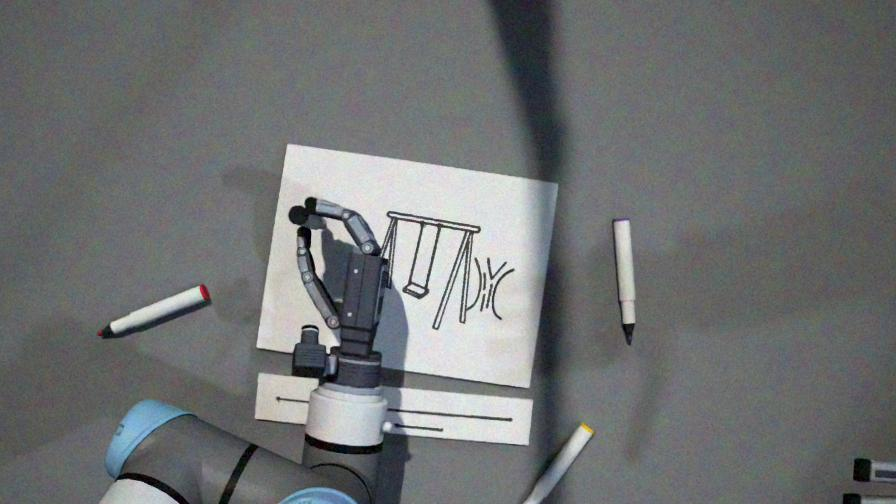

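>>> {"method": "move", "body": {
  "target": [
    [0.0083,0,0,0,0,0,-0.5,-0.5,-0.7,-0.6,0.1,-1,0.4,-0.94,0,0,0,0,0,0,1,1,1,1,1,1,0,-0.8],
    [0.0083,-0.0175,-0.0029,0,0,0,-0.5,-0.5,-0.7,-0.6,0.1,-1,0.4,-0.94,0,0,0,0,0,0,1,1,1,1,1,1,0,-0.8],
    [0.0083,-0.0367,-0.0062,0,0,0,-0.5,-0.5,-0.7,-0.6,0.1,-1,0.4,-0.94,0,0,0,0,0,0,1,1,1,1,1,1,0,-0.8],
    [0.0083,-0.0475,-0.01,0,0,0,-0.5,-0.5,-0.7,-0.6,0.1,-1,0.4,-0.94,0,0,0,0,0,0,1,1,1,1,1,1,0,-0.8],
    [0.0083,-0.0566,-0.0167,0,0,0,-0.5,-0.5,-0.7,-0.6,0.1,-1,0.4,-0.94,0,0,0,0,0,0,1,1,1,1,1,1,0,-0.8],
    [0.0082,-0.0675,-0.03,0,0,0,-0.5,-0.5,-0.7,-0.6,0.1,-1,0.4,-0.94,0,0,0,0,0,0,1,1,1,1,1,1,0,-0.8],
    [0.0082,-0.0816,-0.0491,0,0,0,-0.5,-0.5,-0.7,-0.6,0.1,-1,0.4,-0.94,0,0,0,0,0,0,1,1,1,1,1,1,0,-0.8],
    [0.0081,-0.1274,-0.1133,0,0,0,-0.5,-0.5,-0.7,-0.6,0.1,-1,0.4,-0.94,0,0,0,0,0,0,1,1,1,1,1,1,0,-0.8],
    [0.0081,-0.1383,-0.1283,0,0,0,-0.5,-0.5,-0.7,-0.6,0.1,-1,0.4,-0.94,0,0,0,0,0,0,1,1,1,1,1,1,0,-0.8],
    [0.0081,-0.1491,-0.1424,0,0,0,-0.5,-0.5,-0.7,-0.6,0.1,-1,0.4,-0.94,0,0,0,0,0,0,1,1,1,1,1,1,0,-0.8],
    [0.008,-0.1616,-0.1541,0,0,0,-0.5,-0.5,-0.7,-0.6,0.1,-1,0.4,-0.94,0,0,0,0,0,0,1,1,1,1,1,1,0,-0.8],
    [0.008,-0.1758,-0.1633,0,0,0,-0.5,-0.5,-0.7,-0.6,0.1,-1,0.4,-0.94,0,0,0,0,0,0,1,1,1,1,1,1,0,-0.8],
    [0.008,-0.1916,-0.1687,0,0,0,-0.5,-0.5,-0.7,-0.6,0.1,-1,0.4,-0.94,0,0,0,0,0,0,1,1,1,1,1,1,0,-0.8]
  ],
  "speed": [0.02,0.045,0.045,0.045,0.045,0.045,0.045,0.05,0.045,0.045,0.045,0.045,0.045],
  "blend": [0,0.0008,0.0008,0.0008,0.0008,0.0008,0.0008,0.0008,0.0008,0.0008,0.0008,0.0008,0]
}}

>>> {"method": "move", "body": {
  "target": [
    [0,-0.0004,-0.0096,0,0,0,-0.5,-0.5,-0.7,-0.6,0.1,-1,0.4,-0.94,0,0,0,0,0,0,1,1,1,1,1,1,0,-0.8],
    [0,0.0175,-0.02,0,0,0,-0.5,-0.5,-0.7,-0.6,0.1,-1,0.4,-0.94,0,0,0,0,0,0,1,1,1,1,1,1,0,-0.8],
    [0,0.0179,-0.0079,0,0,0,-0.5,-0.5,-0.7,-0.6,0.1,-1,0.4,-0.94,0,0,0,0,0,0,1,1,1,1,1,1,0,-0.8],
    [0,0,0.0004,0,0,0,-0.5,-0.5,-0.7,-0.6,0.1,-1,0.4,-0.94,0,0,0,0,0,0,1,1,1,1,1,1,0,-0.8],
    [-0.008,0,0.0004,0,0,0,-0.5,-0.5,-0.7,-0.6,0.1,-1,0.4,-0.94,0,0,0,0,0,0,1,1,1,1,1,1,0,-0.8],
    [-0.008,0.03,0.0037,0,0,0,-0.5,-0.5,-0.7,-0.6,0.1,-1,0.4,-0.94,0,0,0,0,0,0,1,1,1,1,1,1,0,-0.8],
    [0,0.03,0.0037,0,0,0,-0.5,-0.5,-0.7,-0.6,0.1,-1,0.4,-0.94,0,0,0,0,0,0,1,1,1,1,1,1,0,-0.8],
    [0,0.04,0.0112,0,0,0,-0.5,-0.5,-0.7,-0.6,0.1,-1,0.4,-0.94,0,0,0,0,0,0,1,1,1,1,1,1,0,-0.8],
    [0,0.0491,0.0212,0,0,0,-0.5,-0.5,-0.7,-0.6,0.1,-1,0.4,-0.94,0,0,0,0,0,0,1,1,1,1,1,1,0,-0.8],
    [0,0.0591,0.0337,0,0,0,-0.5,-0.5,-0.7,-0.6,0.1,-1,0.4,-0.94,0,0,0,0,0,0,1,1,1,1,1,1,0,-0.8],
    [0,0.075,0.0554,0,0,0,-0.5,-0.5,-0.7,-0.6,0.1,-1,0.4,-0.94,0,0,0,0,0,0,1,1,1,1,1,1,0,-0.8],
    [0.0001,0.0983,0.087,0,0,0,-0.5,-0.5,-0.7,-0.6,0.1,-1,0.4,-0.94,0,0,0,0,0,0,1,1,1,1,1,1,0,-0.8],
    [0.0002,0.1241,0.1237,0,0,0,-0.5,-0.5,-0.7,-0.6,0.1,-1,0.4,-0.94,0,0,0,0,0,0,1,1,1,1,1,1,0,-0.8],
    [0.0002,0.137,0.1391,0,0,0,-0.5,-0.5,-0.7,-0.6,0.1,-1,0.4,-0.94,0,0,0,0,0,0,1,1,1,1,1,1,0,-0.8]
  ],
  "speed": [0.04,0.04,0.04,0.04,0.05,0.1,0.02,0.045,0.045,0.045,0.045,0.05,0.05,0.045],
  "blend": [0,0,0,0,0,0,0,0.0008,0.0008,0.0008,0.0008,0.0008,0.0008,0]
}}

Scene clock: 712.23 s.
left_arm: end_effector_position=(+0.5276, -0.3931, +0.0750) hand_measured=(-0.114, -0.034, -0.032, -0.030, +0.204, -1.000) hand_load_n=(+1.5, +0.5, +7.0, +6.0, +10.0, +2.5) hand_stopped_by=(force, force, force, force, force, target) hand_force_limit=0.40 hand_speed=-0.94 end_effector_quat_wxyz=(+0.705, +0.053, +0.705, -0.053) | right_arm: end_effector_position=(+0.3999, +0.0988, +0.3506) hand_measured=(+1.000, +1.000, +1.000, +1.000, +1.000, +1.000) hand_load_n=(+0.0, +0.0, +0.0, +0.0, +0.0, +0.0) hand_stopped_by=(target, target, target, target, target, target) hand_force_limit=0.00 hand_speed=-0.80 end_effector_quat_wxyz=(-0.558, +0.829, +0.026, -0.017)
Joint positions: left_arm=[2.421 -2.163 -1.889 4.051 -2.142 4.712] | right_arm=[-0.535 -1.256 1.641 2.133 0.698 0.503]
Joint torques (N m): left_arm=[-14.06 24.55 29.26 -0.09 -1.77 0.13] | right_arm=[8.75 -24.57 -17.28 2.34 -1.25 1.3]
Wrist force (N, zeroed by zero_wrist_force on left_arm): left_arm=[-0.7 0.7 -0.1] | right_arm=[-2.7 -4.2 -0.3]
Wrist torque (N m, zeroed by zero_wrist_force on left_arm): left_arm=[0.07 -0.01 -0.03] | right_arm=[-0.51 0.43 -0.32]
Wrist force, peak (N, zeroed by zero_wrist_force on left_arm): left_arm=[-3.5 0.7 0.2] | right_arm=[-2.6 -4.6 -0.2]
Hand target: left_arm +0.5275, -0.3932, +0.0750; +0.705, +0.053, +0.705, -0.053 | right_arm +0.3999, +0.0988, +0.3506; -0.558, +0.829, +0.026, -0.017
Off the commanded pose: left_arm 0.000 m, 0 deg | right_arm 0.000 m, 0 deg.
move: done

Scene clock: 718.37 s.
left_arm: end_effector_position=(+0.6221, -0.3244, +0.0749) hand_measured=(-0.114, -0.034, -0.032, -0.030, +0.204, -1.000) hand_load_n=(+1.5, +0.5, +7.0, +6.0, +9.5, +2.0) hand_stopped_by=(force, force, force, force, force, target) hand_force_limit=0.40 hand_speed=-0.94 end_effector_quat_wxyz=(+0.705, +0.053, +0.705, -0.053) | right_arm: end_effector_position=(+0.3999, +0.0988, +0.3506) hand_measured=(+1.000, +1.000, +1.000, +1.000, +1.000, +1.000) hand_load_n=(+0.0, +0.0, +0.0, +0.0, +0.0, +0.0) hand_stopped_by=(target, target, target, target, target, target) hand_force_limit=0.00 hand_speed=-0.80 end_effector_quat_wxyz=(-0.558, +0.829, +0.026, -0.017)
Joint positions: left_arm=[2.651 -2.175 -1.864 4.039 -1.912 4.712] | right_arm=[-0.535 -1.256 1.641 2.133 0.698 0.503]
Joint torques (N m): left_arm=[13.07 24.08 28.03 -0.47 1.86 0.62] | right_arm=[8.16 -24.71 -16.43 2.28 -1.45 1.25]
Wrist force (N, zeroed by zero_wrist_force on left_arm): left_arm=[-1.9 -0.1 -0.6] | right_arm=[-2.7 -4.4 -0.3]
Wrist torque (N m, zeroed by zero_wrist_force on left_arm): left_arm=[0.03 0.02 -0.05] | right_arm=[-0.53 0.42 -0.31]
Wrist force, peak (N, zeroed by zero_wrist_force on left_arm): left_arm=[-2.4 -0.6 -0.8] | right_arm=[-2.9 -4.5 -0.1]
Hand target: left_arm +0.6223, -0.3243, +0.0749; +0.705, +0.053, +0.705, -0.053 | right_arm +0.3999, +0.0988, +0.3506; -0.558, +0.829, +0.026, -0.017
Off the commanded pose: left_arm 0.000 m, 0 deg | right_arm 0.000 m, 0 deg.
move: done

>>> {"method": "move", "body": {
  "target": [
    [-0.0082,0,0,0,0,0,-0.5,-0.5,-0.7,-0.6,0.1,-1,0.4,-0.94,0,0,0,0,0,0,1,1,1,1,1,1,0,-0.8],
    [-0.0082,0.07206,0.02041,0,0,0,-0.5,-0.5,-0.7,-0.6,0.1,-1,0.4,-0.94,0,0,0,0,0,0,1,1,1,1,1,1,0,-0.8],
    [0.0002,0.07206,0.02041,0,0,0,-0.5,-0.5,-0.7,-0.6,0.1,-1,0.4,-0.94,0,0,0,0,0,0,1,1,1,1,1,1,0,-0.8],
    [0.0002,0.0579,0.01791,0,0,0,-0.5,-0.5,-0.7,-0.6,0.1,-1,0.4,-0.94,0,0,0,0,0,0,1,1,1,1,1,1,0,-0.8],
    [0.0002,0.03957,0.01458,0,0,0,-0.5,-0.5,-0.7,-0.6,0.1,-1,0.4,-0.94,0,0,0,0,0,0,1,1,1,1,1,1,0,-0.8],
    [0.0001,0.02791,0.01291,0,0,0,-0.5,-0.5,-0.7,-0.6,0.1,-1,0.4,-0.94,0,0,0,0,0,0,1,1,1,1,1,1,0,-0.8],
    [0.0001,0.02041,0.00875,0,0,0,-0.5,-0.5,-0.7,-0.6,0.1,-1,0.4,-0.94,0,0,0,0,0,0,1,1,1,1,1,1,0,-0.8],
    [0.0001,0.01208,0.00042,0,0,0,-0.5,-0.5,-0.7,-0.6,0.1,-1,0.4,-0.94,0,0,0,0,0,0,1,1,1,1,1,1,0,-0.8],
    [0,-0.02124,-0.04623,0,0,0,-0.5,-0.5,-0.7,-0.6,0.1,-1,0.4,-0.94,0,0,0,0,0,0,1,1,1,1,1,1,0,-0.8],
    [0,-0.04873,-0.08455,0,0,0,-0.5,-0.5,-0.7,-0.6,0.1,-1,0.4,-0.94,0,0,0,0,0,0,1,1,1,1,1,1,0,-0.8],
    [0,-0.06956,-0.1137,0,0,0,-0.5,-0.5,-0.7,-0.6,0.1,-1,0.4,-0.94,0,0,0,0,0,0,1,1,1,1,1,1,0,-0.8],
    [-0.0001,-0.08205,-0.12953,0,0,0,-0.5,-0.5,-0.7,-0.6,0.1,-1,0.4,-0.94,0,0,0,0,0,0,1,1,1,1,1,1,0,-0.8],
    [-0.0001,-0.09455,-0.13953,0,0,0,-0.5,-0.5,-0.7,-0.6,0.1,-1,0.4,-0.94,0,0,0,0,0,0,1,1,1,1,1,1,0,-0.8],
    [-0.0002,-0.10704,-0.14536,0,0,0,-0.5,-0.5,-0.7,-0.6,0.1,-1,0.4,-0.94,0,0,0,0,0,0,1,1,1,1,1,1,0,-0.8],
    [-0.0002,-0.11954,-0.14786,0,0,0,-0.5,-0.5,-0.7,-0.6,0.1,-1,0.4,-0.94,0,0,0,0,0,0,1,1,1,1,1,1,0,-0.8]
  ],
  "speed": [0.03,0.2,0.02,0.04,0.04,0.04,0.04,0.04,0.045,0.045,0.045,0.04,0.04,0.04,0.04],
  "blend": [0,0,0,0.0008,0.0008,0.0008,0.0008,0.0008,0.0008,0.0008,0.0008,0.0008,0.0008,0.0008,0]
}}

Scene clock: 779.60 s.
left_arm: end_effector_position=(+0.5239, -0.3820, +0.0750) hand_measured=(-0.114, -0.034, -0.032, -0.030, +0.204, -1.000) hand_load_n=(+1.5, +0.5, +7.0, +6.0, +10.0, +2.0) hand_stopped_by=(force, force, force, force, force, target) hand_force_limit=0.40 hand_speed=-0.94 end_effector_quat_wxyz=(+0.705, +0.053, +0.705, -0.053) | right_arm: end_effector_position=(+0.3999, +0.0988, +0.3506) hand_measured=(+1.000, +1.000, +1.000, +1.000, +1.000, +1.000) hand_load_n=(+0.0, +0.0, +0.0, +0.0, +0.0, +0.0) hand_stopped_by=(target, target, target, target, target, target) hand_force_limit=0.00 hand_speed=-0.80 end_effector_quat_wxyz=(-0.558, +0.829, +0.026, -0.017)
Joint positions: left_arm=[2.434 -2.145 -1.924 4.069 -2.129 4.712] | right_arm=[-0.535 -1.256 1.641 2.133 0.698 0.503]
Joint torques (N m): left_arm=[-14.62 21.88 29.28 -0.48 -1.71 0.13] | right_arm=[8.67 -25.21 -15.12 1.97 -2.19 1.24]
Wrist force (N, zeroed by zero_wrist_force on left_arm): left_arm=[-0.9 0.4 -0.2] | right_arm=[-2.4 -4.3 -0.2]
Wrist torque (N m, zeroed by zero_wrist_force on left_arm): left_arm=[0.04 0.00 -0.03] | right_arm=[-0.52 0.38 -0.30]
Wrist force, peak (N, zeroed by zero_wrist_force on left_arm): left_arm=[-3.4 0.7 0.3] | right_arm=[-2.7 -4.7 -0.1]
Hand target: left_arm +0.5239, -0.3821, +0.0750; +0.705, +0.053, +0.705, -0.053 | right_arm +0.3999, +0.0988, +0.3506; -0.558, +0.829, +0.026, -0.017
Off the commanded pose: left_arm 0.000 m, 0 deg | right_arm 0.000 m, 0 deg.
move: done

>>> {"method": "move", "body": {
  "target": [
    [0,0,-0.01083,0,0,0,-0.5,-0.5,-0.7,-0.6,0.1,-1,0.4,-0.94,0,0,0,0,0,0,1,1,1,1,1,1,0,-0.8],
    [0,0.01916,-0.005,0,0,0,-0.5,-0.5,-0.7,-0.6,0.1,-1,0.4,-0.94,0,0,0,0,0,0,1,1,1,1,1,1,0,-0.8],
    [0,0.03582,0.005,0,0,0,-0.5,-0.5,-0.7,-0.6,0.1,-1,0.4,-0.94,0,0,0,0,0,0,1,1,1,1,1,1,0,-0.8],
    [0.0001,0.04998,0.01999,0,0,0,-0.5,-0.5,-0.7,-0.6,0.1,-1,0.4,-0.94,0,0,0,0,0,0,1,1,1,1,1,1,0,-0.8],
    [0.0001,0.06497,0.03832,0,0,0,-0.5,-0.5,-0.7,-0.6,0.1,-1,0.4,-0.94,0,0,0,0,0,0,1,1,1,1,1,1,0,-0.8],
    [0.0001,0.0833,0.06414,0,0,0,-0.5,-0.5,-0.7,-0.6,0.1,-1,0.4,-0.94,0,0,0,0,0,0,1,1,1,1,1,1,0,-0.8],
    [0.0002,0.10662,0.0958,0,0,0,-0.5,-0.5,-0.7,-0.6,0.1,-1,0.4,-0.94,0,0,0,0,0,0,1,1,1,1,1,1,0,-0.8],
    [0.0002,0.13161,0.13078,0,0,0,-0.5,-0.5,-0.7,-0.6,0.1,-1,0.4,-0.94,0,0,0,0,0,0,1,1,1,1,1,1,0,-0.8],
    [0.0003,0.14244,0.14494,0,0,0,-0.5,-0.5,-0.7,-0.6,0.1,-1,0.4,-0.94,0,0,0,0,0,0,1,1,1,1,1,1,0,-0.8],
    [0.0003,0.15161,0.15077,0,0,0,-0.5,-0.5,-0.7,-0.6,0.1,-1,0.4,-0.94,0,0,0,0,0,0,1,1,1,1,1,1,0,-0.8],
    [0.0003,0.16327,0.15411,0,0,0,-0.5,-0.5,-0.7,-0.6,0.1,-1,0.4,-0.94,0,0,0,0,0,0,1,1,1,1,1,1,0,-0.8],
    [0.0004,0.17743,0.15577,0,0,0,-0.5,-0.5,-0.7,-0.6,0.1,-1,0.4,-0.94,0,0,0,0,0,0,1,1,1,1,1,1,0,-0.8],
    [0.0004,0.19242,0.15827,0,0,0,-0.5,-0.5,-0.7,-0.6,0.1,-1,0.4,-0.94,0,0,0,0,0,0,1,1,1,1,1,1,0,-0.8],
    [0.0004,0.19159,0.16827,0,0,0,-0.5,-0.5,-0.7,-0.6,0.1,-1,0.4,-0.94,0,0,0,0,0,0,1,1,1,1,1,1,0,-0.8],
    [-0.0079,0.19159,0.16827,0,0,0,-0.5,-0.5,-0.7,-0.6,0.1,-1,0.4,-0.94,0,0,0,0,0,0,1,1,1,1,1,1,0,-0.8]
  ],
  "speed": [0.03,0.04,0.04,0.04,0.045,0.045,0.045,0.045,0.04,0.04,0.04,0.04,0.04,0.04,0.03],
  "blend": [0,0.0008,0.0008,0.0008,0.0008,0.0008,0.0008,0.0008,0.0008,0.0008,0.0008,0.0008,0,0,0]
}}

Scene clock: 795.77 s.
left_arm: end_effector_position=(+0.6408, -0.2834, +0.0796) hand_measured=(-0.114, -0.034, -0.032, -0.030, +0.204, -1.000) hand_load_n=(+1.5, +0.5, +7.0, +5.5, +10.0, +2.0) hand_stopped_by=(force, force, force, force, force, target) hand_force_limit=0.40 hand_speed=-0.94 end_effector_quat_wxyz=(+0.705, +0.053, +0.705, -0.053) | right_arm: end_effector_position=(+0.3999, +0.0988, +0.3506) hand_measured=(+1.000, +1.000, +1.000, +1.000, +1.000, +1.000) hand_load_n=(+0.0, +0.0, +0.0, +0.0, +0.0, +0.0) hand_stopped_by=(target, target, target, target, target, target) hand_force_limit=0.00 hand_speed=-0.80 end_effector_quat_wxyz=(-0.558, +0.829, +0.026, -0.017)
Joint positions: left_arm=[2.745 -2.146 -1.903 4.049 -1.818 4.712] | right_arm=[-0.535 -1.256 1.641 2.133 0.698 0.503]
Joint torques (N m): left_arm=[12.88 48.86 30.25 -0.18 1.71 0.97] | right_arm=[7.72 -25.4 -14.8 1.81 -2.14 1.36]
Wrist force (N, zeroed by zero_wrist_force on left_arm): left_arm=[0.1 0.0 -0.4] | right_arm=[-2.6 -4.2 -0.1]
Wrist torque (N m, zeroed by zero_wrist_force on left_arm): left_arm=[0.03 -0.01 -0.03] | right_arm=[-0.52 0.41 -0.30]
Wrist force, peak (N, zeroed by zero_wrist_force on left_arm): left_arm=[-3.4 -0.8 -0.9] | right_arm=[-2.9 -4.5 -0.1]
Hand target: left_arm +0.6408, -0.2834, +0.0797; +0.705, +0.053, +0.705, -0.053 | right_arm +0.3999, +0.0988, +0.3506; -0.558, +0.829, +0.026, -0.017
Off the commanded pose: left_arm 0.000 m, 0 deg | right_arm 0.000 m, 0 deg.
move: done

>>> {"method": "move", "body": {
  "target": [
    [0.0082,0,0,0,0,0,-0.5,-0.5,-0.7,-0.6,0.1,-1,0.4,-0.94,0,0,0,0,0,0,1,1,1,1,1,1,0,-0.8],
    [0.0082,-0.00333,0.01416,0,0,0,-0.5,-0.5,-0.7,-0.6,0.1,-1,0.4,-0.94,0,0,0,0,0,0,1,1,1,1,1,1,0,-0.8],
    [0.0082,-0.00833,0.02832,0,0,0,-0.5,-0.5,-0.7,-0.6,0.1,-1,0.4,-0.94,0,0,0,0,0,0,1,1,1,1,1,1,0,-0.8],
    [0.0082,-0.01499,0.03915,0,0,0,-0.5,-0.5,-0.7,-0.6,0.1,-1,0.4,-0.94,0,0,0,0,0,0,1,1,1,1,1,1,0,-0.8],
    [0.0082,-0.02249,0.04415,0,0,0,-0.5,-0.5,-0.7,-0.6,0.1,-1,0.4,-0.94,0,0,0,0,0,0,1,1,1,1,1,1,0,-0.8],
    [0.0082,-0.02832,0.04248,0,0,0,-0.5,-0.5,-0.7,-0.6,0.1,-1,0.4,-0.94,0,0,0,0,0,0,1,1,1,1,1,1,0,-0.8],
    [0.0082,-0.03249,0.03582,0,0,0,-0.5,-0.5,-0.7,-0.6,0.1,-1,0.4,-0.94,0,0,0,0,0,0,1,1,1,1,1,1,0,-0.8],
    [0.0082,-0.03374,0.02249,0,0,0,-0.5,-0.5,-0.7,-0.6,0.1,-1,0.4,-0.94,0,0,0,0,0,0,1,1,1,1,1,1,0,-0.8],
    [0.0082,-0.03332,0.00833,0,0,0,-0.5,-0.5,-0.7,-0.6,0.1,-1,0.4,-0.94,0,0,0,0,0,0,1,1,1,1,1,1,0,-0.8],
    [0.0082,-0.03249,-0.005,0,0,0,-0.5,-0.5,-0.7,-0.6,0.1,-1,0.4,-0.94,0,0,0,0,0,0,1,1,1,1,1,1,0,-0.8],
    [0,-0.03249,-0.005,0,0,0,-0.5,-0.5,-0.7,-0.6,0.1,-1,0.4,-0.94,0,0,0,0,0,0,1,1,1,1,1,1,0,-0.8],
    [0,-0.01749,0.00916,0,0,0,-0.5,-0.5,-0.7,-0.6,0.1,-1,0.4,-0.94,0,0,0,0,0,0,1,1,1,1,1,1,0,-0.8]
  ],
  "speed": [0.02,0.04,0.04,0.035,0.035,0.035,0.035,0.035,0.04,0.04,0.03,0.2],
  "blend": [0,0.0008,0.0008,0.0008,0.0008,0.0008,0.0008,0.0008,0.0008,0,0,0]
}}

>>> {"method": "move", "body": {
  "target": [
    [0.0082,0,0,0,0,0,-0.5,-0.5,-0.7,-0.6,0.1,-1,0.4,-0.94,0,0,0,0,0,0,1,1,1,1,1,1,0,-0.8],
    [0.0082,-0.0025,0.01333,0,0,0,-0.5,-0.5,-0.7,-0.6,0.1,-1,0.4,-0.94,0,0,0,0,0,0,1,1,1,1,1,1,0,-0.8],
    [0.0082,-0.0075,0.02832,0,0,0,-0.5,-0.5,-0.7,-0.6,0.1,-1,0.4,-0.94,0,0,0,0,0,0,1,1,1,1,1,1,0,-0.8],
    [0.0082,-0.01499,0.04082,0,0,0,-0.5,-0.5,-0.7,-0.6,0.1,-1,0.4,-0.94,0,0,0,0,0,0,1,1,1,1,1,1,0,-0.8],
    [0.0082,-0.02291,0.04415,0,0,0,-0.5,-0.5,-0.7,-0.6,0.1,-1,0.4,-0.94,0,0,0,0,0,0,1,1,1,1,1,1,0,-0.8],
    [0.0082,-0.02999,0.03998,0,0,0,-0.5,-0.5,-0.7,-0.6,0.1,-1,0.4,-0.94,0,0,0,0,0,0,1,1,1,1,1,1,0,-0.8],
    [0.0082,-0.03332,0.02999,0,0,0,-0.5,-0.5,-0.7,-0.6,0.1,-1,0.4,-0.94,0,0,0,0,0,0,1,1,1,1,1,1,0,-0.8],
    [0.0082,-0.03415,0.01583,0,0,0,-0.5,-0.5,-0.7,-0.6,0.1,-1,0.4,-0.94,0,0,0,0,0,0,1,1,1,1,1,1,0,-0.8],
    [0.0082,-0.03207,-0.00458,0,0,0,-0.5,-0.5,-0.7,-0.6,0.1,-1,0.4,-0.94,0,0,0,0,0,0,1,1,1,1,1,1,0,-0.8],
    [0,-0.03207,-0.00458,0,0,0,-0.5,-0.5,-0.7,-0.6,0.1,-1,0.4,-0.94,0,0,0,0,0,0,1,1,1,1,1,1,0,-0.8],
    [0,-0.0125,-0.02582,0,0,0,-0.5,-0.5,-0.7,-0.6,0.1,-1,0.4,-0.94,0,0,0,0,0,0,1,1,1,1,1,1,0,-0.8],
    [0.0082,-0.0125,-0.02582,0,0,0,-0.5,-0.5,-0.7,-0.6,0.1,-1,0.4,-0.94,0,0,0,0,0,0,1,1,1,1,1,1,0,-0.8],
    [0.0082,-0.005,-0.14077,0,0,0,-0.5,-0.5,-0.7,-0.6,0.1,-1,0.4,-0.94,0,0,0,0,0,0,1,1,1,1,1,1,0,-0.8],
    [0,-0.005,-0.14077,0,0,0,-0.5,-0.5,-0.7,-0.6,0.1,-1,0.4,-0.94,0,0,0,0,0,0,1,1,1,1,1,1,0,-0.8]
  ],
  "speed": [0.02,0.04,0.04,0.035,0.035,0.035,0.035,0.035,0.04,0.03,0.2,0.02,0.06,0.03],
  "blend": [0,0.0008,0.0008,0.0008,0.0008,0.0008,0.0008,0.0008,0,0,0,0,0,0]
}}

Scene clock: 823.40 s.
left_arm: end_effector_position=(+0.6446, -0.2947, +0.0797) hand_measured=(-0.114, -0.036, -0.032, -0.030, +0.204, -1.000) hand_load_n=(+1.5, +0.5, +6.5, +6.0, +10.0, +2.5) hand_stopped_by=(force, force, force, force, force, target) hand_force_limit=0.40 hand_speed=-0.94 end_effector_quat_wxyz=(+0.705, +0.053, +0.705, -0.053) | right_arm: end_effector_position=(+0.3999, +0.0988, +0.3506) hand_measured=(+1.000, +1.000, +1.000, +1.000, +1.000, +1.000) hand_load_n=(+0.0, +0.0, +0.0, +0.0, +0.0, +0.0) hand_stopped_by=(target, target, target, target, target, target) hand_force_limit=0.00 hand_speed=-0.80 end_effector_quat_wxyz=(-0.558, +0.829, +0.026, -0.017)
Joint positions: left_arm=[2.726 -2.162 -1.872 4.033 -1.837 4.712] | right_arm=[-0.535 -1.256 1.641 2.133 0.698 0.503]
Joint torques (N m): left_arm=[13.78 24.25 30.59 -0.03 1.87 0.78] | right_arm=[7.96 -25.43 -14.57 1.75 -2.26 1.23]
Wrist force (N, zeroed by zero_wrist_force on left_arm): left_arm=[0.0 0.2 -0.1] | right_arm=[-2.5 -4.3 -0.2]
Wrist torque (N m, zeroed by zero_wrist_force on left_arm): left_arm=[0.04 0.02 -0.05] | right_arm=[-0.52 0.39 -0.29]
Wrist force, peak (N, zeroed by zero_wrist_force on left_arm): left_arm=[-3.4 0.4 0.3] | right_arm=[-2.7 -4.6 -0.4]
Hand target: left_arm +0.6447, -0.2946, +0.0797; +0.705, +0.053, +0.705, -0.053 | right_arm +0.3999, +0.0988, +0.3506; -0.558, +0.829, +0.026, -0.017
Off the commanded pose: left_arm 0.000 m, 0 deg | right_arm 0.000 m, 0 deg.
move: done

Scene clock: 829.40 s.
left_arm: end_effector_position=(+0.5607, -0.2850, +0.0796) hand_measured=(-0.114, -0.036, -0.032, -0.030, +0.204, -1.000) hand_load_n=(+1.5, +0.5, +7.0, +6.0, +9.5, +2.0) hand_stopped_by=(force, force, force, force, force, target) hand_force_limit=0.40 hand_speed=-0.94 end_effector_quat_wxyz=(+0.705, +0.053, +0.705, -0.053) | right_arm: end_effector_position=(+0.3999, +0.0988, +0.3506) hand_measured=(+1.000, +1.000, +1.000, +1.000, +1.000, +1.000) hand_load_n=(+0.0, +0.0, +0.0, +0.0, +0.0, +0.0) hand_stopped_by=(target, target, target, target, target, target) hand_force_limit=0.00 hand_speed=-0.80 end_effector_quat_wxyz=(-0.558, +0.829, +0.026, -0.017)
Joint positions: left_arm=[2.665 -2.054 -2.081 4.135 -1.898 4.712] | right_arm=[-0.535 -1.256 1.641 2.133 0.698 0.503]
Joint torques (N m): left_arm=[-12.33 43.69 27.42 0.36 -1.67 0.75] | right_arm=[8.67 -25.05 -14.61 1.62 -2.17 1.17]
Wrist force (N, zeroed by zero_wrist_force on left_arm): left_arm=[0.0 0.0 -0.4] | right_arm=[-2.7 -4.3 -0.2]
Wrist torque (N m, zeroed by zero_wrist_force on left_arm): left_arm=[0.03 0.00 -0.06] | right_arm=[-0.52 0.42 -0.31]
Wrist force, peak (N, zeroed by zero_wrist_force on left_arm): left_arm=[-3.9 0.2 0.2] | right_arm=[-2.8 -4.5 -0.2]
Hand target: left_arm +0.5607, -0.2850, +0.0797; +0.705, +0.053, +0.705, -0.053 | right_arm +0.3999, +0.0988, +0.3506; -0.558, +0.829, +0.026, -0.017
Off the commanded pose: left_arm 0.000 m, 0 deg | right_arm 0.000 m, 0 deg.
move: done

>>> {"method": "move", "body": {
  "target": [
    [0,-0.01791,0.00833,0,0,0,-0.5,-0.5,-0.7,-0.6,0.1,-1,0.4,-0.94,0,0,0,0,0,0,1,1,1,1,1,1,0,-0.8],
    [0.0082,-0.01791,0.00833,0,0,0,-0.5,-0.5,-0.7,-0.6,0.1,-1,0.4,-0.94,0,0,0,0,0,0,1,1,1,1,1,1,0,-0.8],
    [0.0082,-0.02416,0.10662,0,0,0,-0.5,-0.5,-0.7,-0.6,0.1,-1,0.4,-0.94,0,0,0,0,0,0,1,1,1,1,1,1,0,-0.8],
    [0,-0.02416,0.10662,0,0,0,-0.5,-0.5,-0.7,-0.6,0.1,-1,0.4,-0.94,0,0,0,0,0,0,1,1,1,1,1,1,0,-0.8],
    [0,0.01083,0.11745,0,0,0,-0.5,-0.5,-0.7,-0.6,0.1,-1,0.4,-0.94,0,0,0,0,0,0,1,1,1,1,1,1,0,-0.8],
    [0.0082,0.01083,0.11745,0,0,0,-0.5,-0.5,-0.7,-0.6,0.1,-1,0.4,-0.94,0,0,0,0,0,0,1,1,1,1,1,1,0,-0.8],
    [0.0082,0.0354,0.02124,0,0,0,-0.5,-0.5,-0.7,-0.6,0.1,-1,0.4,-0.94,0,0,0,0,0,0,1,1,1,1,1,1,0,-0.8],
    [0,0.0354,0.02124,0,0,0,-0.5,-0.5,-0.7,-0.6,0.1,-1,0.4,-0.94,0,0,0,0,0,0,1,1,1,1,1,1,0,-0.8],
    [0,0.05165,0.01333,0,0,0,-0.5,-0.5,-0.7,-0.6,0.1,-1,0.4,-0.94,0,0,0,0,0,0,1,1,1,1,1,1,0,-0.8],
    [0.0082,0.05165,0.01333,0,0,0,-0.5,-0.5,-0.7,-0.6,0.1,-1,0.4,-0.94,0,0,0,0,0,0,1,1,1,1,1,1,0,-0.8],
    [0.0082,0.02332,0.12162,0,0,0,-0.5,-0.5,-0.7,-0.6,0.1,-1,0.4,-0.94,0,0,0,0,0,0,1,1,1,1,1,1,0,-0.8],
    [0,0.02332,0.12162,0,0,0,-0.5,-0.5,-0.7,-0.6,0.1,-1,0.4,-0.94,0,0,0,0,0,0,1,1,1,1,1,1,0,-0.8]
  ],
  "speed": [0.2,0.02,0.06,0.03,0.2,0.02,0.06,0.03,0.2,0.02,0.06,0.03]
}}

Scene clock: 847.57 s.
left_arm: end_effector_position=(+0.6350, -0.2820, +0.0796) hand_measured=(-0.114, -0.034, -0.032, -0.030, +0.204, -1.000) hand_load_n=(+1.5, +0.5, +7.0, +6.0, +10.5, +2.0) hand_stopped_by=(force, force, force, force, force, target) hand_force_limit=0.40 hand_speed=-0.94 end_effector_quat_wxyz=(+0.705, +0.053, +0.705, -0.053) | right_arm: end_effector_position=(+0.3999, +0.0988, +0.3506) hand_measured=(+1.000, +1.000, +1.000, +1.000, +1.000, +1.000) hand_load_n=(+0.5, +0.0, +0.0, +0.0, +0.0, +0.0) hand_stopped_by=(target, target, target, target, target, target) hand_force_limit=0.00 hand_speed=-0.80 end_effector_quat_wxyz=(-0.558, +0.829, +0.026, -0.017)
Joint positions: left_arm=[2.743 -2.137 -1.92 4.057 -1.821 4.712] | right_arm=[-0.535 -1.256 1.641 2.133 0.698 0.503]
Joint torques (N m): left_arm=[-13.43 50.39 29.9 0.04 -1.61 -0.87] | right_arm=[8.5 -26.18 -14.34 1.78 -2.1 1.25]
Wrist force (N, zeroed by zero_wrist_force on left_arm): left_arm=[0.3 0.1 -0.4] | right_arm=[-2.5 -4.3 -0.3]
Wrist torque (N m, zeroed by zero_wrist_force on left_arm): left_arm=[0.04 -0.03 -0.03] | right_arm=[-0.52 0.41 -0.31]
Wrist force, peak (N, zeroed by zero_wrist_force on left_arm): left_arm=[-3.6 -0.2 0.3] | right_arm=[-3.0 -4.4 -0.3]
Hand target: left_arm +0.6350, -0.2820, +0.0797; +0.705, +0.053, +0.705, -0.053 | right_arm +0.3999, +0.0988, +0.3506; -0.558, +0.829, +0.026, -0.017
Off the commanded pose: left_arm 0.000 m, 0 deg | right_arm 0.000 m, 0 deg.
move: done

>>> {"method": "move", "body": {
  "target": [
    [0,0.005,-0.01916,0,0,0,-0.5,-0.5,-0.7,-0.6,0.1,-1,0.4,-0.94,0,0,0,0,0,0,1,1,1,1,1,1,0,-0.8],
    [0.0082,0.005,-0.01916,0,0,0,-0.5,-0.5,-0.7,-0.6,0.1,-1,0.4,-0.94,0,0,0,0,0,0,1,1,1,1,1,1,0,-0.8],
    [0.0082,-0.0104,-0.01208,0,0,0,-0.5,-0.5,-0.7,-0.6,0.1,-1,0.4,-0.94,0,0,0,0,0,0,1,1,1,1,1,1,0,-0.8],
    [0,-0.0104,-0.01208,0,0,0,-0.5,-0.5,-0.7,-0.6,0.1,-1,0.4,-0.94,0,0,0,0,0,0,1,1,1,1,1,1,0,-0.8],
    [0,-0.00375,-0.03499,0,0,0,-0.5,-0.5,-0.7,-0.6,0.1,-1,0.4,-0.94,0,0,0,0,0,0,1,1,1,1,1,1,0,-0.8],
    [0.0082,-0.00375,-0.03499,0,0,0,-0.5,-0.5,-0.7,-0.6,0.1,-1,0.4,-0.94,0,0,0,0,0,0,1,1,1,1,1,1,0,-0.8],
    [0.0082,0.0121,-0.0429,0,0,0,-0.5,-0.5,-0.7,-0.6,0.1,-1,0.4,-0.94,0,0,0,0,0,0,1,1,1,1,1,1,0,-0.8],
    [0,0.0121,-0.0429,0,0,0,-0.5,-0.5,-0.7,-0.6,0.1,-1,0.4,-0.94,0,0,0,0,0,0,1,1,1,1,1,1,0,-0.8],
    [0,0.01708,-0.06497,0,0,0,-0.5,-0.5,-0.7,-0.6,0.1,-1,0.4,-0.94,0,0,0,0,0,0,1,1,1,1,1,1,0,-0.8],
    [0.0082,0.01708,-0.06497,0,0,0,-0.5,-0.5,-0.7,-0.6,0.1,-1,0.4,-0.94,0,0,0,0,0,0,1,1,1,1,1,1,0,-0.8],
    [0.0082,0.0012,-0.05708,0,0,0,-0.5,-0.5,-0.7,-0.6,0.1,-1,0.4,-0.94,0,0,0,0,0,0,1,1,1,1,1,1,0,-0.8],
    [0,0.0012,-0.05708,0,0,0,-0.5,-0.5,-0.7,-0.6,0.1,-1,0.4,-0.94,0,0,0,0,0,0,1,1,1,1,1,1,0,-0.8],
    [0,0.00791,-0.07997,0,0,0,-0.5,-0.5,-0.7,-0.6,0.1,-1,0.4,-0.94,0,0,0,0,0,0,1,1,1,1,1,1,0,-0.8],
    [0.0082,0.00791,-0.07997,0,0,0,-0.5,-0.5,-0.7,-0.6,0.1,-1,0.4,-0.94,0,0,0,0,0,0,1,1,1,1,1,1,0,-0.8],
    [0.0082,0.0233,-0.087,0,0,0,-0.5,-0.5,-0.7,-0.6,0.1,-1,0.4,-0.94,0,0,0,0,0,0,1,1,1,1,1,1,0,-0.8]
  ],
  "speed": [0.2,0.02,0.04,0.03,0.2,0.02,0.04,0.03,0.2,0.02,0.04,0.03,0.2,0.02,0.04]
}}

Scene clock: 868.83 s.
left_arm: end_effector_position=(+0.5854, -0.2605, +0.0748) hand_measured=(-0.114, -0.034, -0.032, -0.030, +0.204, -1.000) hand_load_n=(+1.5, +0.5, +7.0, +6.0, +9.5, +2.5) hand_stopped_by=(force, force, force, force, force, target) hand_force_limit=0.40 hand_speed=-0.94 end_effector_quat_wxyz=(+0.705, +0.053, +0.705, -0.053) | right_arm: end_effector_position=(+0.3999, +0.0988, +0.3506) hand_measured=(+1.000, +1.000, +1.000, +1.000, +1.000, +1.000) hand_load_n=(+0.0, +0.0, -0.5, +0.0, +0.0, +0.0) hand_stopped_by=(target, target, target, target, target, target) hand_force_limit=0.00 hand_speed=-0.80 end_effector_quat_wxyz=(-0.558, +0.829, +0.026, -0.017)
Joint positions: left_arm=[2.744 -2.067 -2.079 4.145 -1.819 4.712] | right_arm=[-0.535 -1.256 1.641 2.133 0.698 0.503]
Joint torques (N m): left_arm=[11.09 44.67 -0.25 2.61 1.57 -1.01] | right_arm=[7.82 -25.92 -14.63 1.58 -2.18 1.22]
Wrist force (N, zeroed by zero_wrist_force on left_arm): left_arm=[-2.0 -0.4 -0.3] | right_arm=[-2.4 -4.2 -0.1]
Wrist torque (N m, zeroed by zero_wrist_force on left_arm): left_arm=[0.03 -0.02 -0.07] | right_arm=[-0.52 0.38 -0.29]
Wrist force, peak (N, zeroed by zero_wrist_force on left_arm): left_arm=[-3.2 -0.9 -0.4] | right_arm=[-3.1 -4.4 -0.1]
Hand target: left_arm +0.5854, -0.2604, +0.0748; +0.705, +0.053, +0.705, -0.053 | right_arm +0.3999, +0.0988, +0.3506; -0.558, +0.829, +0.026, -0.017
Off the commanded pose: left_arm 0.000 m, 0 deg | right_arm 0.000 m, 0 deg.
move: done

>>> {"method": "move", "body": {
  "target": [
    [-0.01,0,0,0,0,0,-0.5,-0.5,-0.7,-0.6,0.1,-1,0.4,-0.94,0,0,0,0,0,0,1,1,1,1,1,1,0,-0.8],
    [-0.15,0.05,-0.05,0,0,0,-0.5,-0.5,-0.7,-0.6,0.1,-1,0.4,-0.94,0,0,0,0,0,0,1,1,1,1,1,1,0,-0.8],
    [-0.208,0.49,-0.2165,0,0,0,-0.5,-0.5,-0.7,-0.6,0.1,-1,0.4,-0.94,0,0,0,0,0,0,1,1,1,1,1,1,0,-0.8]
  ],
  "speed": [0.03,0.15,0.25],
  "blend": [0.003,0.03,0],
  "cameras": ["cam_above","cam_high"]
}}

Scene clock: 880.00 s.
left_arm: end_effector_position=(+0.5007, +0.0496, +0.1996) hand_measured=(-0.114, -0.034, -0.032, -0.030, +0.204, -1.000) hand_load_n=(+1.5, +0.5, +7.0, +6.0, +10.0, +2.5) hand_stopped_by=(force, force, force, force, force, target) hand_force_limit=0.40 hand_speed=-0.94 end_effector_quat_wxyz=(+0.705, +0.053, +0.705, -0.053) | right_arm: end_effector_position=(+0.3999, +0.0988, +0.3506) hand_measured=(+1.000, +1.000, +1.000, +1.000, +1.000, +1.000) hand_load_n=(+0.0, +0.0, +0.0, +0.0, +0.0, +0.0) hand_stopped_by=(target, target, target, target, target, target) hand_force_limit=0.00 hand_speed=-0.80 end_effector_quat_wxyz=(-0.558, +0.829, +0.026, -0.017)
Joint positions: left_arm=[3.826 -1.335 -2.483 3.818 -0.737 4.712] | right_arm=[-0.535 -1.256 1.641 2.133 0.698 0.503]
Joint torques (N m): left_arm=[12.14 19.62 33.1 -0.38 1.69 -1.62] | right_arm=[8.31 -25.88 -13 1.59 -2.21 1.19]
Wrist force (N, zeroed by zero_wrist_force on left_arm): left_arm=[0.1 0.0 -0.4] | right_arm=[-2.7 -4.1 0.0]
Wrist torque (N m, zeroed by zero_wrist_force on left_arm): left_arm=[0.03 -0.03 0.10] | right_arm=[-0.51 0.42 -0.31]
Wrist force, peak (N, zeroed by zero_wrist_force on left_arm): left_arm=[-2.3 -0.6 -0.4] | right_arm=[-2.7 -4.5 -0.2]
Hand target: left_arm +0.5007, +0.0496, +0.1996; +0.705, +0.053, +0.705, -0.053 | right_arm +0.3999, +0.0988, +0.3506; -0.558, +0.829, +0.026, -0.017
Off the commanded pose: left_arm 0.000 m, 0 deg | right_arm 0.000 m, 0 deg.
move: done
Images, in order (width x height): cam_high 896x504, cam_above 896x504.

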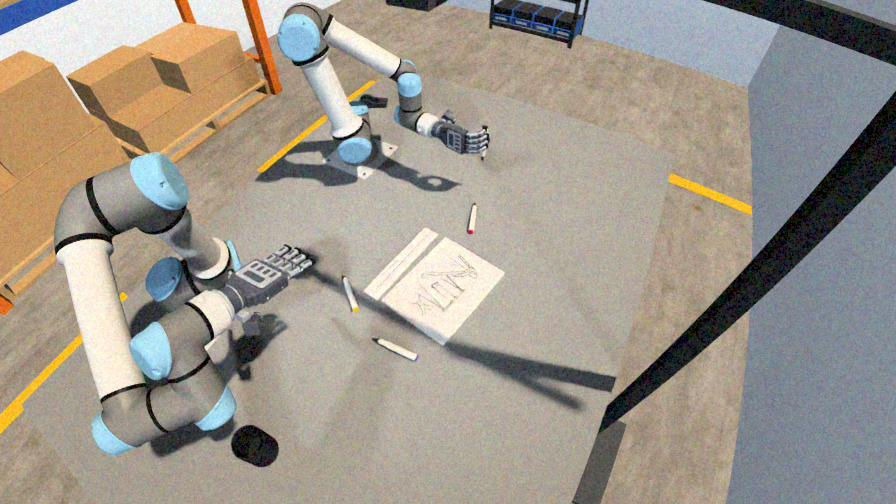

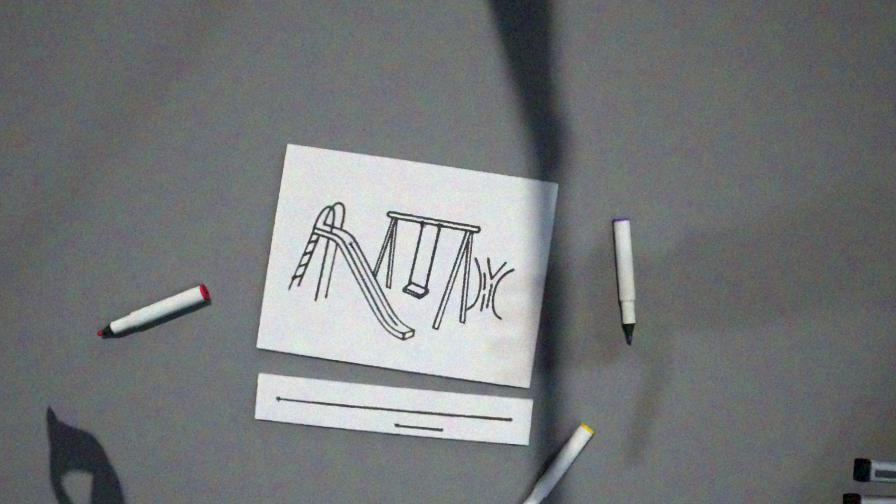

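>>> {"method": "zoom_image", "body": {
  "camera": "cam_above",
  "region": [250, 140, 570, 392]
}}

>>> {"method": "zoom_image", "body": {
  "camera": "cam_above",
  "region": [590, 200, 670, 360]
}}

Scaled by 1.575 from the camera's 896x504 image, which has a finer 1280x720 frame.

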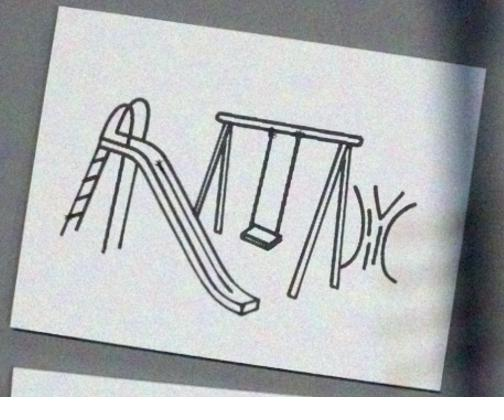

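Scaled by 3.150 from the camera's 896x504 image, which has a finer 1280x720 frame.

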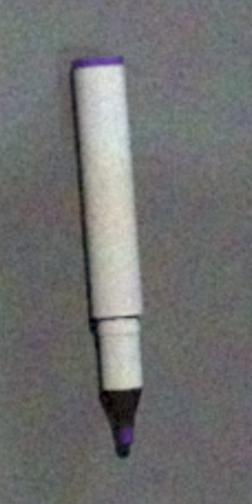

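>>> {"method": "zoom_image", "body": {
  "camera": "cam_above",
  "region": [280, 190, 430, 345]
}}

Scaled by 3.252 from the camera's 896x504 image, which has a finer 1280x720 frame.

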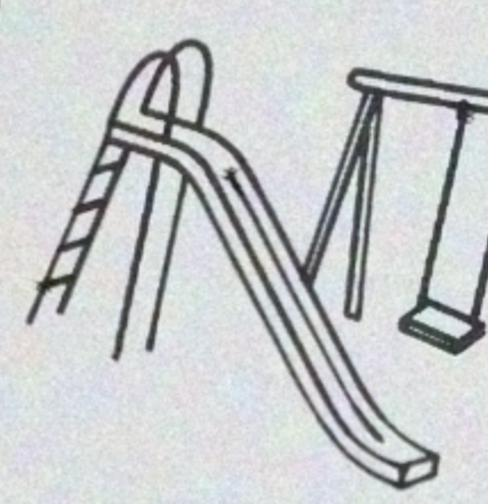

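>>> {"method": "move", "body": {
  "target": [0,0,0,0,0,0,-0.5,-0.5,-0.7,-0.6,0.1,-1,0.4,-0.94,0.2782,0.29,0.3075,0,0,0,0.5,0.5,0.5,0.5,0.2,-1,-0.5,0],
  "speed": 0.2,
  "cameras": ["cam_above","cam_right_wrist"]
}}

Scene clock: 912.47 s.
left_arm: end_effector_position=(+0.5007, +0.0496, +0.1996) hand_measured=(-0.114, -0.034, -0.032, -0.030, +0.204, -1.000) hand_load_n=(+1.5, +0.5, +6.5, +6.0, +10.0, +2.5) hand_stopped_by=(force, force, force, force, force, target) hand_force_limit=0.40 hand_speed=-0.94 end_effector_quat_wxyz=(+0.705, +0.053, +0.705, -0.053) | right_arm: end_effector_position=(+0.5601, +0.2146, +0.1203) hand_measured=(+0.500, +0.500, +0.500, +0.500, +0.200, -1.000) hand_load_n=(+0.0, +0.0, +0.0, +0.0, +0.5, +0.0) hand_stopped_by=(target, target, target, target, target, target) hand_force_limit=-0.50 hand_speed=0.00 end_effector_quat_wxyz=(-0.558, +0.829, +0.026, -0.017)
Joint positions: left_arm=[3.826 -1.335 -2.483 3.818 -0.737 4.712] | right_arm=[-0.21 -0.652 1.203 1.605 0.468 0.931]
Joint torques (N m): left_arm=[12.3 19.92 31.01 -0.4 1.78 -1.7] | right_arm=[9.15 -42.1 -20.58 0.77 -3.62 1.53]
Wrist force (N, zeroed by zero_wrist_force on left_arm): left_arm=[0.2 0.3 -0.2] | right_arm=[-2.3 -4.0 0.1]
Wrist torque (N m, zeroed by zero_wrist_force on left_arm): left_arm=[0.07 -0.03 0.09] | right_arm=[-0.44 0.29 -0.29]
Wrist force, peak (N, zeroed by zero_wrist_force on left_arm): left_arm=[0.6 0.0 -0.6] | right_arm=[-3.3 -5.0 -0.8]
Hand target: left_arm +0.5007, +0.0496, +0.1996; +0.705, +0.053, +0.705, -0.053 | right_arm +0.5602, +0.2146, +0.1203; -0.558, +0.829, +0.026, -0.017
Off the commanded pose: left_arm 0.000 m, 0 deg | right_arm 0.000 m, 0 deg.
move: done
Images, in order (width x height): cam_above 896x504, cam_right_wrist 672x504.

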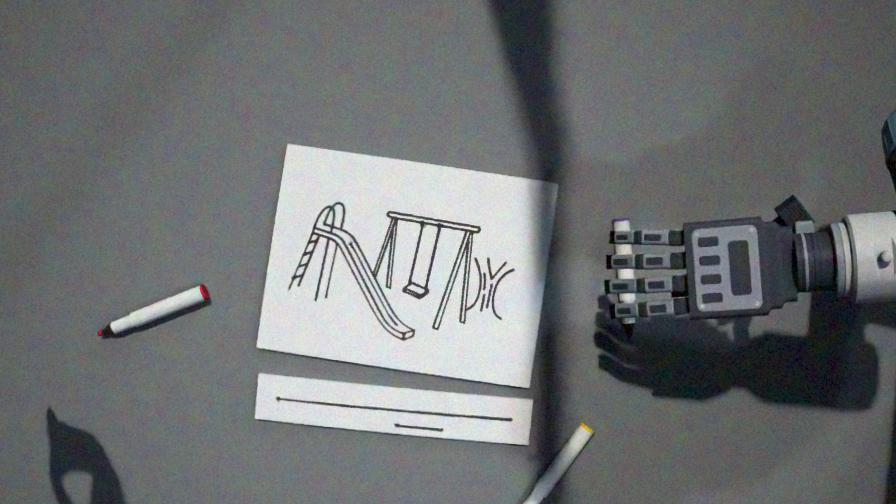

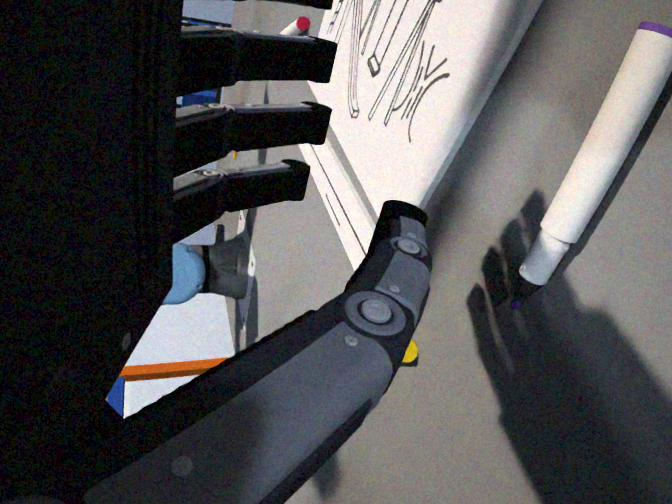

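>>> {"method": "move", "body": {
  "target": [0,0,0,0,0,0,-0.5,-0.5,-0.7,-0.6,0.1,-1,0.4,-0.94,0.0225,0.0982,0.0238,0,0,0,0.5,0.5,0.5,0.5,0.2,-1,-0.5,0],
  "speed": 0.1,
  "stop_force": 5,
  "cameras": ["cam_above","cam_right_wrist"]
}}

>>> {"method": "zoom_image", "body": {
  "camera": "cam_above",
  "region": [580, 190, 740, 370]
}}

Scene clock: 924.70 s.
left_arm: end_effector_position=(+0.5007, +0.0496, +0.1996) hand_measured=(-0.114, -0.034, -0.032, -0.030, +0.204, -1.000) hand_load_n=(+1.5, +0.5, +7.0, +6.0, +10.0, +2.0) hand_stopped_by=(force, force, force, force, force, target) hand_force_limit=0.40 hand_speed=-0.94 end_effector_quat_wxyz=(+0.705, +0.053, +0.705, -0.053) | right_arm: end_effector_position=(+0.5743, +0.2066, +0.0603) hand_measured=(+0.500, +0.500, +0.500, +0.500, +0.200, -1.000) hand_load_n=(+0.0, +0.0, +0.0, +0.0, +0.0, +0.5) hand_stopped_by=(target, target, target, target, target, target) hand_force_limit=-0.50 hand_speed=0.00 end_effector_quat_wxyz=(-0.558, +0.829, +0.026, -0.017)
Joint positions: left_arm=[3.826 -1.335 -2.483 3.818 -0.737 4.712] | right_arm=[-0.218 -0.537 1.151 1.555 0.472 0.916]
Joint torques (N m): left_arm=[12.62 19.61 29.03 -0.43 1.61 -1.62] | right_arm=[-8.05 -45.62 -19.58 0.95 0.98 -1.95]
Wrist force (N, zeroed by zero_wrist_force on left_arm): left_arm=[0.4 -0.1 -0.4] | right_arm=[-2.3 -4.0 0.2]
Wrist torque (N m, zeroed by zero_wrist_force on left_arm): left_arm=[0.01 -0.07 0.11] | right_arm=[-0.46 0.31 -0.19]
Wrist force, peak (N, zeroed by zero_wrist_force on left_arm): left_arm=[0.6 0.1 -0.3] | right_arm=[-2.4 -4.6 -0.3]
Hand target: left_arm +0.5007, +0.0496, +0.1996; +0.705, +0.053, +0.705, -0.053 | right_arm +0.5743, +0.2066, +0.0603; -0.558, +0.829, +0.026, -0.017
Off the commanded pose: left_arm 0.000 m, 0 deg | right_arm 0.000 m, 0 deg.
move: done
Images, in order (width x height): cam_above 896x504, cam_right_wrist 672x504.

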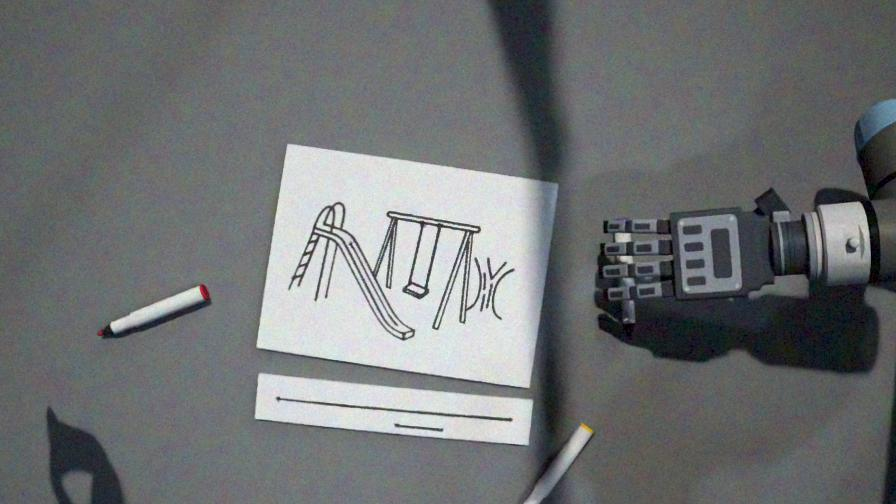

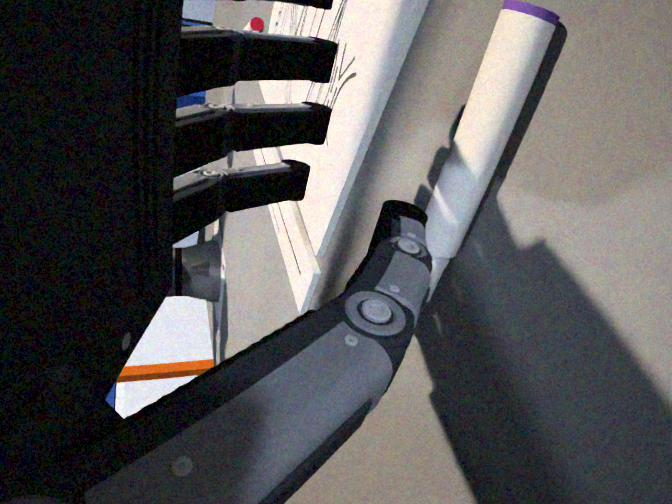

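Scaled by 2.800 from the camera's 896x504 image, which has a finer 1280x720 frame.

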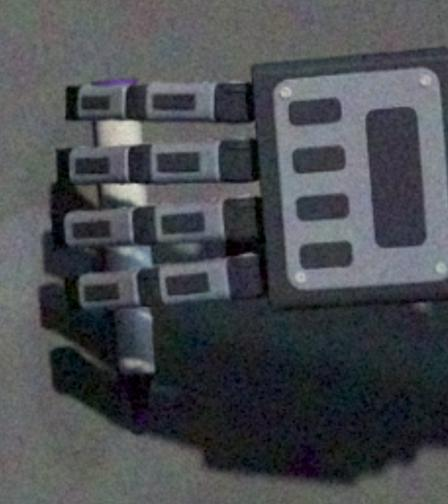

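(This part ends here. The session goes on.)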